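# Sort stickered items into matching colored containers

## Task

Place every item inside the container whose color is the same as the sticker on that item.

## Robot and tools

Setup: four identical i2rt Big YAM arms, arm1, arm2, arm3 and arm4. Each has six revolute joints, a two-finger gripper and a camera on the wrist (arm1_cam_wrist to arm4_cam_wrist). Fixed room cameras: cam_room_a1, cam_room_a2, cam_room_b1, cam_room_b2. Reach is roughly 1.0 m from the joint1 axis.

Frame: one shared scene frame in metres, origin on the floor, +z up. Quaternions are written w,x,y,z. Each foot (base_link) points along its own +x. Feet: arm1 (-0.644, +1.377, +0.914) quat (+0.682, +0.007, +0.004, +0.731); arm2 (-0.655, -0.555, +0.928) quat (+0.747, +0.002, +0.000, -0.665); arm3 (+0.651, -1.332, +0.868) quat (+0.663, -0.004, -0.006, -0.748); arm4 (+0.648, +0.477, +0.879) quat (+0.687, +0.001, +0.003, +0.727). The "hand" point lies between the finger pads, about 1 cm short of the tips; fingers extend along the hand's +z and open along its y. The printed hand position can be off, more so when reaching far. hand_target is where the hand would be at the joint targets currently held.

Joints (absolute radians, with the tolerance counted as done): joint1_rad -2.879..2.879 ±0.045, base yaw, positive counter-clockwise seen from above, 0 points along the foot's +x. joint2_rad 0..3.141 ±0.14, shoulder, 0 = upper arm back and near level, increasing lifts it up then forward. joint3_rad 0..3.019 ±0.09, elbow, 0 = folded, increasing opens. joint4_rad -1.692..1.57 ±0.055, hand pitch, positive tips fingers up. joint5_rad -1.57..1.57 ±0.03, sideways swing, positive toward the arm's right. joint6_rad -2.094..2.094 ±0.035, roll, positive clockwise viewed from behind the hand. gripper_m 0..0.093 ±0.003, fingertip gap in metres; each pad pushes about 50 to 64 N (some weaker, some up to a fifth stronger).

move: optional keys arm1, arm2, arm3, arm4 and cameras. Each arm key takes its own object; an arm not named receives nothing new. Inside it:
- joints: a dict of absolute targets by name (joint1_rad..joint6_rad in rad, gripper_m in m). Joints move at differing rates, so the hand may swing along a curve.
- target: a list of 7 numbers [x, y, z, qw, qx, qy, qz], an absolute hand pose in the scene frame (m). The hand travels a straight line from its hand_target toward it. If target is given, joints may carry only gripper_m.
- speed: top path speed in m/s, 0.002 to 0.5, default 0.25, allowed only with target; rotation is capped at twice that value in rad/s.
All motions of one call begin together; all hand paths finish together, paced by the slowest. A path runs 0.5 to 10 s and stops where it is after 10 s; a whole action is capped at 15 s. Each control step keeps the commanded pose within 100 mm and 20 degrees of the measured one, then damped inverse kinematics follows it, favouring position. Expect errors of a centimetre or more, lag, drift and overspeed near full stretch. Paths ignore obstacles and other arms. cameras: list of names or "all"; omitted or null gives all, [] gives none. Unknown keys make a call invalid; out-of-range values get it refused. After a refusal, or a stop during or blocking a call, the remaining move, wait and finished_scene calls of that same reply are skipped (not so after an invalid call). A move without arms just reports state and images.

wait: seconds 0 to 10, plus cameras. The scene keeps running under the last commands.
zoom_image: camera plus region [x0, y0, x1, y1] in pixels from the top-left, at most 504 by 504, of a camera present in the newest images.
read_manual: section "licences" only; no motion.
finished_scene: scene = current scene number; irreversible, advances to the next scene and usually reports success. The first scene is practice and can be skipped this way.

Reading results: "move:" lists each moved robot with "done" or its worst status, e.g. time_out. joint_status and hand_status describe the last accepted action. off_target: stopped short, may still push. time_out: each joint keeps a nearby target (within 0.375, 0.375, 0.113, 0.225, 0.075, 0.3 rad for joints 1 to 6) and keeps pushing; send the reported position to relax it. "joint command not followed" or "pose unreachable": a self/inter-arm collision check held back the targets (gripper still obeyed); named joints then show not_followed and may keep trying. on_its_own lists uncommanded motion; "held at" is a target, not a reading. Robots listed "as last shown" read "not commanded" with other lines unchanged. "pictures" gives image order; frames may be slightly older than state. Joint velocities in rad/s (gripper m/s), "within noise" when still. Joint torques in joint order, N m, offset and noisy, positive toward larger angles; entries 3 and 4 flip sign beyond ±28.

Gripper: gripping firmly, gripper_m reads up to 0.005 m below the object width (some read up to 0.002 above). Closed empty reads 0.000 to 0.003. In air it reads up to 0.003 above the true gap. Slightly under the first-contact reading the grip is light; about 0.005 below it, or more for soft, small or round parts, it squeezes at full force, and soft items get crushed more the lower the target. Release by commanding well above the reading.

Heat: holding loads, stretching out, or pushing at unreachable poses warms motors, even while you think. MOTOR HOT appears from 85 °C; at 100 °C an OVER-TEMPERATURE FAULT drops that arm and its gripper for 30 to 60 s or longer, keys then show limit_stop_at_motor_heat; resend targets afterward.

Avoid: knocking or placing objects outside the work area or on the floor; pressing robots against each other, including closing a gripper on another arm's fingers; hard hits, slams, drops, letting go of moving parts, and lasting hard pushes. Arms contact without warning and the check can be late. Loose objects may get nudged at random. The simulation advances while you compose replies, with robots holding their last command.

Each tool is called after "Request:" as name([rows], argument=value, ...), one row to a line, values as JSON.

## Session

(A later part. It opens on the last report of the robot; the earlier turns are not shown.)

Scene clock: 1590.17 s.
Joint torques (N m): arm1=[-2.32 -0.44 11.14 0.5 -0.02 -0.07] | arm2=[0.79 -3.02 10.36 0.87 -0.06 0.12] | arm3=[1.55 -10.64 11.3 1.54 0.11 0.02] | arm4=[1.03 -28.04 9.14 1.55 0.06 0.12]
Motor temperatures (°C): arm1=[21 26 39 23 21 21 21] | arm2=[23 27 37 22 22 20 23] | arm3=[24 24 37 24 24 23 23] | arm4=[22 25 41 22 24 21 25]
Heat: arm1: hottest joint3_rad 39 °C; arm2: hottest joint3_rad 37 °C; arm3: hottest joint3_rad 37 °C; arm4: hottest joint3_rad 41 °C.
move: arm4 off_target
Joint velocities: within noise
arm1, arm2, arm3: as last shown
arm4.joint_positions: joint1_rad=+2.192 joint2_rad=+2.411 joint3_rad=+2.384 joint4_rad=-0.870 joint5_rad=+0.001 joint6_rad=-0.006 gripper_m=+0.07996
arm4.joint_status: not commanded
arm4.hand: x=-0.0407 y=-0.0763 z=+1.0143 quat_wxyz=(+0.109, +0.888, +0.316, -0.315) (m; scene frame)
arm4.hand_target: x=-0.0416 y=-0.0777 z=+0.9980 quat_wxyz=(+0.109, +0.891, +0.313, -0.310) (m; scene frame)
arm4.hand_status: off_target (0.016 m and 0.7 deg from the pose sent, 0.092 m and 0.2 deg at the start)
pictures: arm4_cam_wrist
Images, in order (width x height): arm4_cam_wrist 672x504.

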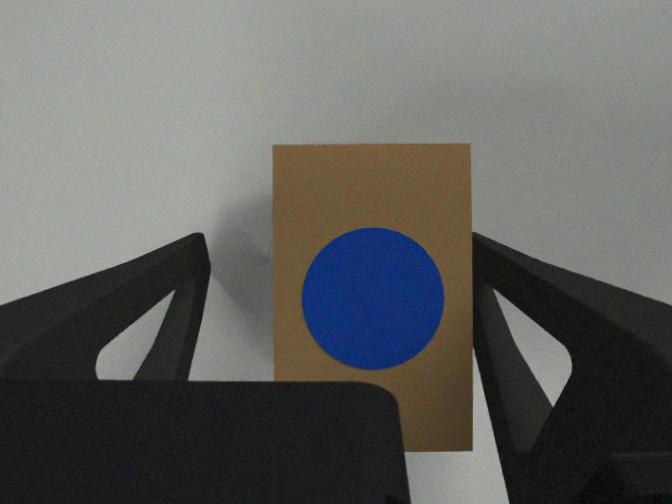

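Request:
move(arm4={"joints":{"gripper_m":0.036}}, cameras=[])

Request:
move(arm4={"target":[0.40,0.28,1.13,-0.1092,-0.8908,-0.3134,0.3103],"speed":0.35}, cameras=["arm4_cam_wrist"])

Request:
move(arm4={"joints":{"joint1_rad":-1.81,"joint2_rad":0.75,"joint3_rad":0.77,"joint4_rad":-0.92,"joint5_rad":0,"joint6_rad":0}}, cameras=[])

Request:
move(arm4={"target":[1.135,0.383,0.88,0.3278,0.0814,0.9408,-0.0284],"speed":0.35}, cameras=[])

Request:
move(arm4={"target":[1.128,0.385,0.742,0.3278,0.0814,0.9408,-0.0284],"speed":0.2}, cameras=["arm4_cam_wrist"])

Scene clock: 1600.07 s.
Joint torques (N m): arm1=[-2.67 -1.44 11.11 0.51 -0.04 -0.01] | arm2=[0.67 -2.96 10.36 0.87 -0.08 0.11] | arm3=[1.49 -10.7 11.26 1.57 0.12 0.03] | arm4=[1.2 -28.04 9.1 1.39 0.04 0.1]
Motor temperatures (°C): arm1=[21 26 38 23 21 21 21] | arm2=[23 26 37 22 22 20 23] | arm3=[24 24 37 23 24 23 23] | arm4=[22 27 41 22 24 21 25]
Heat: arm1: hottest joint3_rad 38 °C; arm2: hottest joint3_rad 37 °C; arm3: hottest joint3_rad 37 °C; arm4: hottest joint3_rad 41 °C.
move: arm4 off_target
Joint velocities: within noise
arm1, arm2, arm3: as last shown
arm4.joint_positions: joint1_rad=+2.192 joint2_rad=+2.411 joint3_rad=+2.384 joint4_rad=-0.870 joint5_rad=+0.002 joint6_rad=-0.006 gripper_m=+0.04453
arm4.joint_status: gripper_m off_target (ended at +0.04456, target +0.03600)
arm4.hand: x=-0.0408 y=-0.0763 z=+1.0143 quat_wxyz=(+0.109, +0.888, +0.316, -0.315) (m; scene frame)
arm4.hand_target: x=-0.0416 y=-0.0778 z=+0.9980 quat_wxyz=(+0.109, +0.891, +0.313, -0.310) (m; scene frame)
arm4.hand_status: not commanded
pictures: none
No camera images: "cameras" was empty.

Scene clock: 1602.50 s.
Joint torques (N m): arm1=[-2.43 -1.32 11.22 0.64 -0.04 -0.07] | arm2=[0.67 -3.02 10.36 0.84 -0.07 0.11] | arm3=[1.49 -10.7 11.32 1.58 0.12 0.03] | arm4=[0.79 -1.49 9.33 0.69 -0.03 0.07]
Motor temperatures (°C): arm1=[21 25 38 23 21 21 21] | arm2=[23 26 37 22 22 20 23] | arm3=[24 24 37 23 24 23 23] | arm4=[22 27 41 22 24 21 25]
Heat: arm1: hottest joint3_rad 38 °C; arm2: hottest joint3_rad 37 °C; arm3: hottest joint3_rad 37 °C; arm4: hottest joint3_rad 41 °C.
move: arm4 done
Joint velocities: within noise
arm1, arm2: as last shown
arm3.joint_positions: joint1_rad=+1.695 joint2_rad=+1.293 joint3_rad=+1.616 joint4_rad=-1.105 joint5_rad=-0.002 joint6_rad=-0.008 gripper_m=+0.09299
arm3.joint_status: not commanded
arm3.hand: x=+1.1702 y=-1.3235 z=+1.3293 quat_wxyz=(-0.385, +0.008, -0.923, +0.006) (m; scene frame)
arm3.hand_target: x=+1.1747 y=-1.3212 z=+1.3395 quat_wxyz=(-0.395, +0.006, -0.919, +0.005) (m; scene frame)
arm3.hand_status: not commanded
arm4.joint_positions: joint1_rad=+2.192 joint2_rad=+0.721 joint3_rad=+0.754 joint4_rad=-0.920 joint5_rad=+0.000 joint6_rad=-0.006 gripper_m=+0.04453
arm4.joint_status: not commanded
arm4.hand: x=+0.4000 y=+0.2783 z=+1.1348 quat_wxyz=(+0.111, +0.887, +0.316, -0.320) (m; scene frame)
arm4.hand_target: x=+0.4001 y=+0.2800 z=+1.1300 quat_wxyz=(+0.109, +0.891, +0.313, -0.310) (m; scene frame)
arm4.hand_status: done (0.005 m and 1.2 deg from the pose sent, 0.578 m and 0.7 deg at the start)
pictures: arm4_cam_wrist
Images, in order (width x height): arm4_cam_wrist 672x504.

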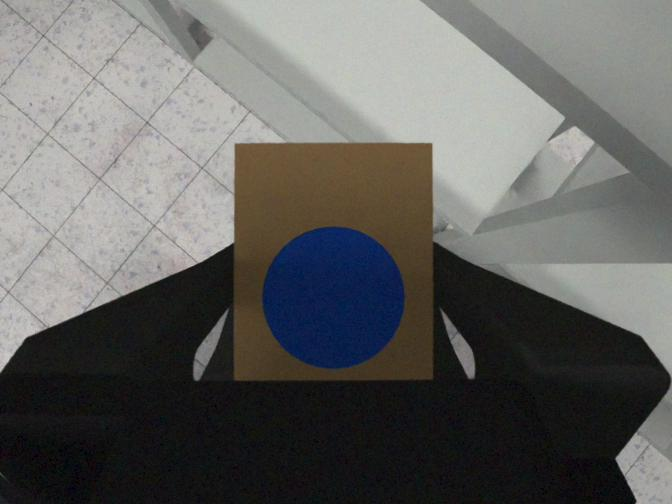

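Scene clock: 1605.17 s.
Joint torques (N m): arm1=[-2.32 -1.03 10.97 0.51 -0.02 -0.06] | arm2=[0.73 -3.02 10.35 0.87 -0.07 0.11] | arm3=[1.55 -10.64 11.34 1.51 0.11 0.03] | arm4=[0.97 -2.37 10.56 0.88 -0.01 0.1]
Motor temperatures (°C): arm1=[21 25 38 23 21 21 21] | arm2=[23 26 37 22 22 20 23] | arm3=[24 24 37 23 24 23 23] | arm4=[22 27 41 22 24 21 25]
Heat: arm1: hottest joint3_rad 38 °C; arm2: hottest joint3_rad 37 °C; arm3: hottest joint3_rad 37 °C; arm4: hottest joint3_rad 41 °C.
move: arm4 done
Joint velocities: within noise
arm1, arm2, arm3: as last shown
arm4.joint_positions: joint1_rad=-1.808 joint2_rad=+0.747 joint3_rad=+0.754 joint4_rad=-0.920 joint5_rad=+0.003 joint6_rad=-0.006 gripper_m=+0.04456
arm4.joint_status: all done
arm4.hand: x=+0.9661 y=+0.4194 z=+1.1239 quat_wxyz=(-0.320, -0.082, -0.943, +0.033) (m; scene frame)
arm4.hand_target: x=+0.9694 y=+0.4185 z=+1.1311 quat_wxyz=(-0.326, -0.086, -0.941, +0.032) (m; scene frame)
arm4.hand_status: not commanded
pictures: none
No camera images: "cameras" was empty.

Scene clock: 1606.87 s.
Joint torques (N m): arm1=[-2.32 -0.91 11.11 0.64 -0.03 -0.07] | arm2=[0.73 -2.9 10.37 0.87 -0.07 0.11] | arm3=[1.49 -10.75 11.32 1.58 0.12 0.02] | arm4=[-0.38 -13.1 8.02 1.58 -0.03 -0.07]
Motor temperatures (°C): arm1=[21 25 38 23 21 21 21] | arm2=[23 26 37 22 22 20 23] | arm3=[24 24 37 23 24 23 23] | arm4=[22 26 41 22 24 21 25]
Heat: arm1: hottest joint3_rad 38 °C; arm2: hottest joint3_rad 37 °C; arm3: hottest joint3_rad 37 °C; arm4: hottest joint3_rad 41 °C.
move: arm4 off_target
Joint velocities: within noise
arm1.joint_positions: joint1_rad=-2.240 joint2_rad=+0.896 joint3_rad=+0.865 joint4_rad=-1.238 joint5_rad=-0.006 joint6_rad=+0.007 gripper_m=+0.08496
arm1.joint_status: not commanded
arm1.hand: x=-0.3979 y=+1.2115 z=+1.1322 quat_wxyz=(-0.137, -0.295, -0.945, +0.042) (m; scene frame)
arm1.hand_target: x=-0.4000 y=+1.2101 z=+1.1300 quat_wxyz=(-0.129, -0.296, -0.946, +0.040) (m; scene frame)
arm1.hand_status: not commanded
arm2.joint_positions: joint1_rad=+2.131 joint2_rad=+0.817 joint3_rad=+0.799 joint4_rad=-1.245 joint5_rad=+0.005 joint6_rad=+0.002 gripper_m=+0.07992
arm2.joint_status: not commanded
arm2.hand: x=-0.4455 y=-0.3886 z=+1.1413 quat_wxyz=(-0.147, +0.327, -0.932, -0.050) (m; scene frame)
arm2.hand_target: x=-0.4501 y=-0.3921 z=+1.1303 quat_wxyz=(-0.128, +0.326, -0.936, -0.044) (m; scene frame)
arm2.hand_status: not commanded
arm3: as last shown
arm4.joint_positions: joint1_rad=-1.815 joint2_rad=+1.643 joint3_rad=+0.666 joint4_rad=+0.024 joint5_rad=-0.014 joint6_rad=-0.006 gripper_m=+0.04456
arm4.joint_status: not commanded
arm4.hand: x=+1.1132 y=+0.3910 z=+0.8637 quat_wxyz=(-0.301, -0.084, -0.949, +0.024) (m; scene frame)
arm4.hand_target: x=+1.1339 y=+0.3832 z=+0.8806 quat_wxyz=(-0.328, -0.081, -0.941, +0.029) (m; scene frame)
arm4.hand_status: off_target (0.028 m and 3.2 deg from the pose sent, 0.299 m and 1.1 deg at the start)
pictures: none
No camera images: "cameras" was empty.

Scene clock: 1608.20 s.
Joint torques (N m): arm1=[-2.9 -0.97 11.23 0.5 0 -0.02] | arm2=[0.67 -3.08 10.36 0.87 -0.07 0.11] | arm3=[1.44 -10.75 11.32 1.58 0.12 0.02] | arm4=[0.03 -14.21 3.81 1.63 0.03 -0.03]
Motor temperatures (°C): arm1=[21 25 38 23 21 21 21] | arm2=[23 26 37 22 22 20 23] | arm3=[24 24 37 23 24 23 23] | arm4=[22 26 41 22 24 21 25]
Heat: arm1: hottest joint3_rad 38 °C; arm2: hottest joint3_rad 37 °C; arm3: hottest joint3_rad 37 °C; arm4: hottest joint3_rad 41 °C.
move: arm4 off_target
Joint velocities: within noise
arm1, arm2, arm3: as last shown
arm4.joint_positions: joint1_rad=-1.815 joint2_rad=+2.055 joint3_rad=+0.672 joint4_rad=+0.460 joint5_rad=-0.014 joint6_rad=-0.007 gripper_m=+0.04456
arm4.joint_status: not commanded
arm4.hand: x=+1.1175 y=+0.3896 z=+0.7402 quat_wxyz=(-0.316, -0.083, -0.945, +0.026) (m; scene frame)
arm4.hand_target: x=+1.1279 y=+0.3850 z=+0.7423 quat_wxyz=(-0.328, -0.081, -0.941, +0.028) (m; scene frame)
arm4.hand_status: off_target (0.012 m and 1.5 deg from the pose sent, 0.123 m and 3.2 deg at the start)
pictures: arm4_cam_wrist
Images, in order (width x height): arm4_cam_wrist 672x504.

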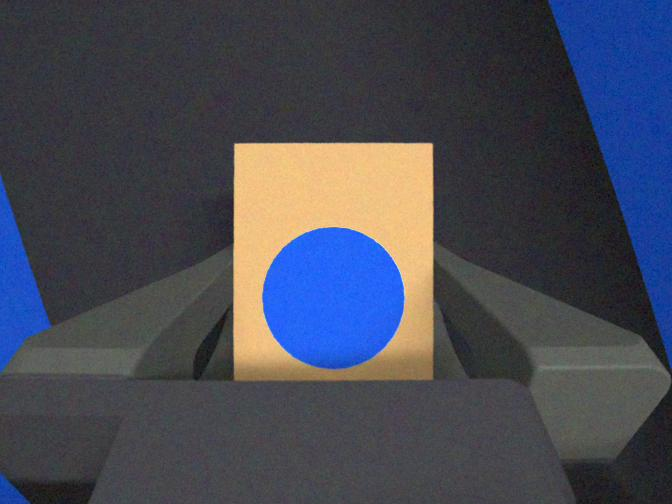

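Request:
move(arm4={"joints":{"gripper_m":0.08}}, cameras=[])

Request:
move(arm4={"target":[1.10,0.388,0.93,0.3278,0.0814,0.9408,-0.0284],"speed":0.3}, cameras=["arm4_cam_wrist"])

Request:
move(arm1={"joints":{"joint1_rad":1.75,"joint2_rad":1.3,"joint3_rad":1.64,"joint4_rad":-1.1}}, arm2={"joints":{"joint1_rad":-1.25,"joint2_rad":1.3,"joint3_rad":1.64,"joint4_rad":-1.1}}, arm4={"joints":{"joint1_rad":-1.45,"joint2_rad":1.3,"joint3_rad":1.64,"joint4_rad":-1.1}}, cameras=["arm4_cam_wrist"])

Scene clock: 1629.77 s.
Joint torques (N m): arm1=[-2.2 -1.14 11.21 0.39 -0.03 -0.01] | arm2=[0.73 -3.02 10.36 0.85 -0.07 0.11] | arm3=[1.38 -10.81 11.34 1.52 0.12 0.02] | arm4=[0.32 -14.33 3.7 1.52 0.04 -0.03]
Motor temperatures (°C): arm1=[21 25 38 23 21 21 21] | arm2=[23 26 37 22 22 20 23] | arm3=[24 24 37 23 24 23 23] | arm4=[22 25 37 22 24 21 26]
Heat: arm1: hottest joint3_rad 38 °C; arm2: hottest joint3_rad 37 °C; arm3: hottest joint3_rad 37 °C; arm4: hottest joint3_rad 37 °C.
move: arm4 done
Joint velocities: within noise
arm1, arm2, arm3: as last shown
arm4.joint_positions: joint1_rad=-1.815 joint2_rad=+2.055 joint3_rad=+0.672 joint4_rad=+0.460 joint5_rad=-0.014 joint6_rad=-0.007 gripper_m=+0.07992
arm4.joint_status: all done
arm4.hand: x=+1.1175 y=+0.3896 z=+0.7402 quat_wxyz=(-0.316, -0.083, -0.945, +0.026) (m; scene frame)
arm4.hand_target: x=+1.1279 y=+0.3850 z=+0.7423 quat_wxyz=(-0.328, -0.081, -0.941, +0.028) (m; scene frame)
arm4.hand_status: not commanded
pictures: none
No camera images: "cameras" was empty.

Scene clock: 1631.07 s.
Joint torques (N m): arm1=[-2.37 -0.85 11.17 0.5 -0.02 -0.05] | arm2=[0.56 -3.08 10.39 0.84 -0.07 0.11] | arm3=[1.55 -10.75 11.34 1.55 0.11 0.03] | arm4=[0.15 -9.47 8.13 0.59 -0.03 -0.1]
Motor temperatures (°C): arm1=[21 25 38 23 21 21 21] | arm2=[23 26 37 22 22 20 23] | arm3=[24 24 37 23 24 23 23] | arm4=[22 25 37 22 24 21 26]
Heat: arm1: hottest joint3_rad 38 °C; arm2: hottest joint3_rad 37 °C; arm3: hottest joint3_rad 37 °C; arm4: hottest joint3_rad 37 °C.
move: arm4 done
Joint velocities: within noise
arm1, arm2, arm3: as last shown
arm4.joint_positions: joint1_rad=-1.821 joint2_rad=+1.420 joint3_rad=+0.629 joint4_rad=-0.099 joint5_rad=-0.019 joint6_rad=-0.009 gripper_m=+0.07992
arm4.joint_status: not commanded
arm4.hand: x=+1.0954 y=+0.3926 z=+0.9296 quat_wxyz=(-0.331, -0.083, -0.940, +0.027) (m; scene frame)
arm4.hand_target: x=+1.0998 y=+0.3880 z=+0.9300 quat_wxyz=(-0.328, -0.081, -0.941, +0.028) (m; scene frame)
arm4.hand_status: done (0.006 m and 0.5 deg from the pose sent, 0.191 m and 1.5 deg at the start)
pictures: arm4_cam_wrist
Images, in order (width x height): arm4_cam_wrist 672x504.

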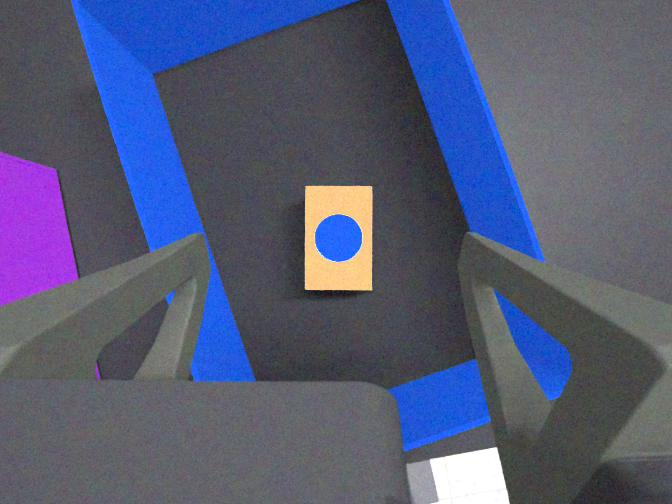

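Scene clock: 1635.90 s.
Joint torques (N m): arm1=[31.62 -8.64 21.27 4.46 -2.92 1.7] | arm2=[1.14 -13.86 16.13 1.57 -0.16 0.2] | arm3=[1.61 -10.87 11.3 1.54 0.12 0.02] | arm4=[0.38 -11.28 11.9 0.77 0.08 -0.09]
Motor temperatures (°C): arm1=[24 25 45 23 37 22 21] | arm2=[23 26 39 22 22 20 23] | arm3=[24 24 37 23 24 23 23] | arm4=[22 25 39 22 24 21 26]
Heat: arm1: hottest joint3_rad 45 °C; arm2: hottest joint3_rad 39 °C; arm3: hottest joint3_rad 37 °C; arm4: hottest joint3_rad 39 °C.
move: arm1 time_out; arm2 done; arm4 done
Joint velocities: within noise
arm1.joint_positions: joint1_rad=-1.812 joint2_rad=+1.304 joint3_rad=+1.300 joint4_rad=-1.191 joint5_rad=+0.315 joint6_rad=-0.155 gripper_m=+0.08471
arm1.joint_status: joint1_rad time_out (moved +0.428 of +3.990); joint3_rad time_out (moved +0.435 of +0.775); joint4_rad time_out (moved +0.047 of +0.138); the others done
arm1.on_its_own: joint1_rad reads -1.812 and still pushes toward -1.423 since a time_out (your +1.750 is given up); joint3_rad reads +1.300 and still pushes toward +1.413 since a time_out (your +1.640 is given up); joint4_rad reads -1.191 and still pushes toward -1.100 since a time_out; joint5_rad reads +0.315 and still pushes toward +0.234 since a time_out (its first target -0.007 is given up); joint6_rad reads -0.155 and still pushes toward +0.000 since a time_out
arm1.hand: x=-0.1984 y=+1.2454 z=+1.1982 quat_wxyz=(-0.150, -0.036, -0.971, +0.181) (m; scene frame)
arm1.hand_target: x=-0.1427 y=+1.4439 z=+1.2619 quat_wxyz=(-0.289, +0.069, -0.952, +0.079) (m; scene frame)
arm1.hand_status: not commanded
arm2.joint_positions: joint1_rad=-1.255 joint2_rad=+1.313 joint3_rad=+1.590 joint4_rad=-1.085 joint5_rad=+0.007 joint6_rad=-0.006 gripper_m=+0.08003
arm2.joint_status: all done
arm2.hand: x=-1.1360 y=-0.7767 z=+1.3674 quat_wxyz=(-0.075, -0.907, -0.201, +0.363) (m; scene frame)
arm2.hand_target: x=-1.1313 y=-0.7782 z=+1.3981 quat_wxyz=(-0.084, -0.898, -0.196, +0.384) (m; scene frame)
arm2.hand_status: not commanded
arm3: as last shown
arm4.joint_positions: joint1_rad=-1.442 joint2_rad=+1.294 joint3_rad=+1.601 joint4_rad=-1.088 joint5_rad=-0.022 joint6_rad=-0.009 gripper_m=+0.07992
arm4.joint_status: all done
arm4.hand: x=+1.1630 y=+0.5785 z=+1.3318 quat_wxyz=(-0.380, +0.094, -0.919, -0.042) (m; scene frame)
arm4.hand_target: x=+1.1655 y=+0.5747 z=+1.3480 quat_wxyz=(-0.390, +0.096, -0.915, -0.040) (m; scene frame)
arm4.hand_status: not commanded
pictures: arm4_cam_wrist
Images, in order (width x height): arm4_cam_wrist 672x504.

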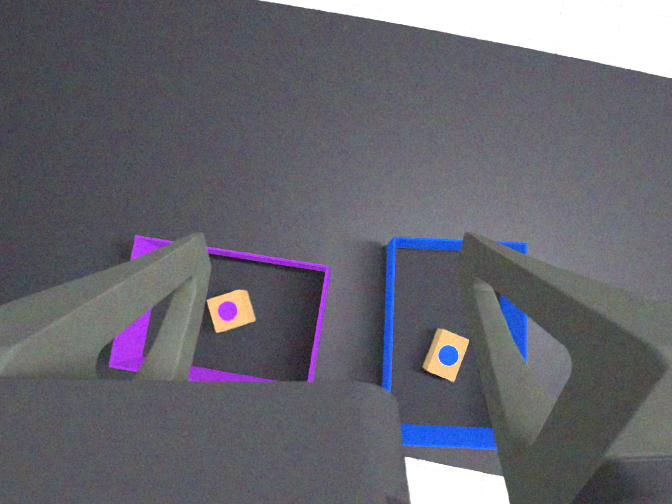

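Request:
move(arm1={"joints":{"joint1_rad":-2.0,"joint2_rad":1.1,"joint3_rad":1.1,"joint4_rad":-1.25,"joint5_rad":0,"joint6_rad":0}}, cameras=["arm1_cam_wrist"])

Request:
move(arm1={"joints":{"joint1_rad":-2.1,"joint2_rad":0.6,"joint3_rad":0.64,"joint4_rad":-1.25,"joint5_rad":0,"joint6_rad":0}}, cameras=["arm1_cam_wrist","cam_room_a1"])

Scene clock: 1641.43 s.
Joint torques (N m): arm1=[-1.9 -3.25 11.48 0.65 -0.01 -0.01] | arm2=[1.14 -13.86 16.12 1.58 -0.16 0.2] | arm3=[1.38 -10.64 11.33 1.52 0.12 0.03] | arm4=[0.09 -11.28 12.03 0.88 0.05 -0.07]
Motor temperatures (°C): arm1=[24 25 47 23 37 22 21] | arm2=[23 26 40 22 22 20 23] | arm3=[24 24 37 23 24 23 23] | arm4=[22 25 40 22 24 21 25]
Heat: arm1: hottest joint3_rad 47 °C; arm2: hottest joint3_rad 40 °C; arm3: hottest joint3_rad 37 °C; arm4: hottest joint3_rad 40 °C.
move: arm1 done
Joint velocities: within noise
arm1.joint_positions: joint1_rad=-2.001 joint2_rad=+1.091 joint3_rad=+1.093 joint4_rad=-1.242 joint5_rad=+0.001 joint6_rad=+0.008 gripper_m=+0.08496
arm1.joint_status: all done
arm1.hand: x=-0.2947 y=+1.2456 z=+1.1745 quat_wxyz=(-0.154, -0.181, -0.971, +0.029) (m; scene frame)
arm1.hand_target: x=-0.2935 y=+1.2456 z=+1.1737 quat_wxyz=(-0.149, -0.177, -0.972, +0.029) (m; scene frame)
arm1.hand_status: not commanded
arm2, arm3, arm4: as last shown
pictures: arm1_cam_wrist
Images, in order (width x height): arm1_cam_wrist 672x504.

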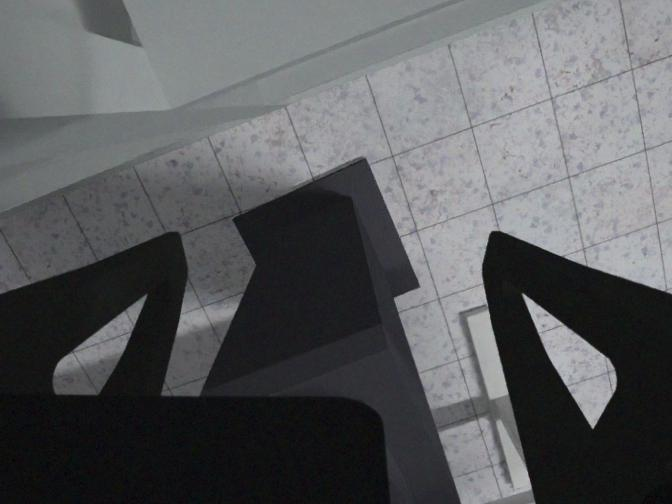

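Scene clock: 1642.57 s.
Joint torques (N m): arm1=[-1.55 1.55 11.63 0.9 0.02 -0.02] | arm2=[1.26 -13.86 16.13 1.54 -0.16 0.19] | arm3=[1.49 -10.99 11.32 1.57 0.12 0.03] | arm4=[0.5 -10.93 11.97 0.76 0.1 -0.06]
Motor temperatures (°C): arm1=[24 25 46 23 36 22 21] | arm2=[23 26 40 22 22 20 23] | arm3=[24 24 37 23 24 23 23] | arm4=[22 25 40 22 24 21 25]
Heat: arm1: hottest joint3_rad 46 °C; arm2: hottest joint3_rad 40 °C; arm3: hottest joint3_rad 37 °C; arm4: hottest joint3_rad 40 °C.
move: arm1 done
Joint velocities: within noise
arm1.joint_positions: joint1_rad=-2.100 joint2_rad=+0.603 joint3_rad=+0.634 joint4_rad=-1.244 joint5_rad=+0.001 joint6_rad=+0.007 gripper_m=+0.08496
arm1.joint_status: all done
arm1.hand: x=-0.4476 y=+1.2802 z=+1.0933 quat_wxyz=(-0.165, -0.228, -0.959, +0.041) (m; scene frame)
arm1.hand_target: x=-0.4475 y=+1.2804 z=+1.0964 quat_wxyz=(-0.167, -0.224, -0.959, +0.041) (m; scene frame)
arm1.hand_status: not commanded
arm2, arm4: as last shown
arm3.joint_positions: joint1_rad=+1.695 joint2_rad=+1.293 joint3_rad=+1.616 joint4_rad=-1.105 joint5_rad=-0.002 joint6_rad=-0.008 gripper_m=+0.09299
arm3.joint_status: not commanded
arm3.hand: x=+1.1702 y=-1.3235 z=+1.3293 quat_wxyz=(-0.385, +0.008, -0.923, +0.006) (m; scene frame)
arm3.hand_target: x=+1.1747 y=-1.3212 z=+1.3395 quat_wxyz=(-0.395, +0.006, -0.919, +0.005) (m; scene frame)
arm3.hand_status: not commanded
pictures: arm1_cam_wrist, cam_room_a1
Images, in order (width x height): arm1_cam_wrist 672x504, cam_room_a1 672x504.

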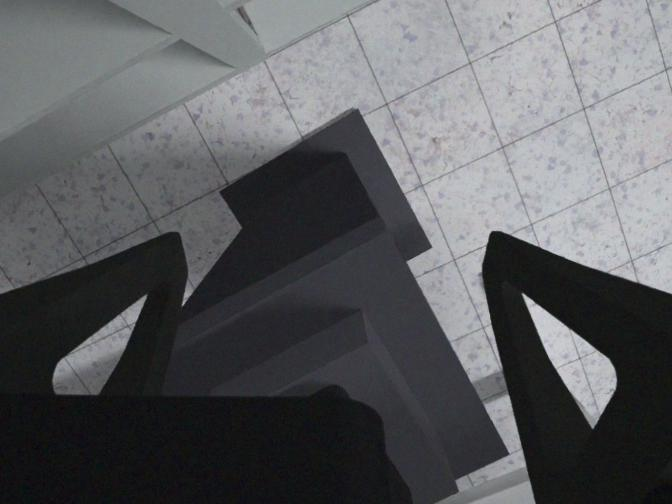

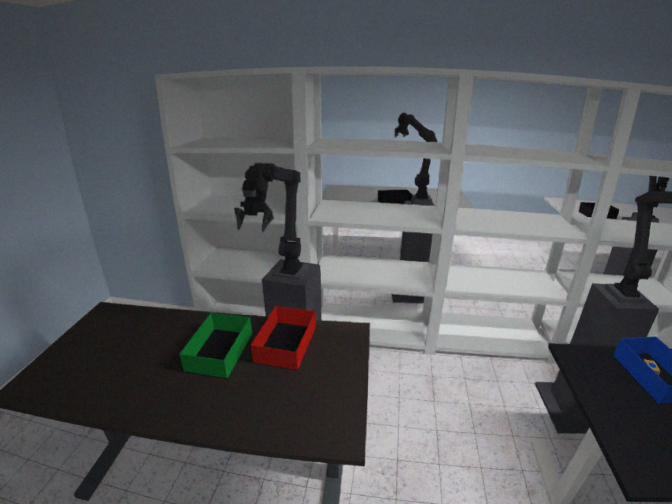

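Request:
finished_scene(scene=1)

The scene is finished: the task was done.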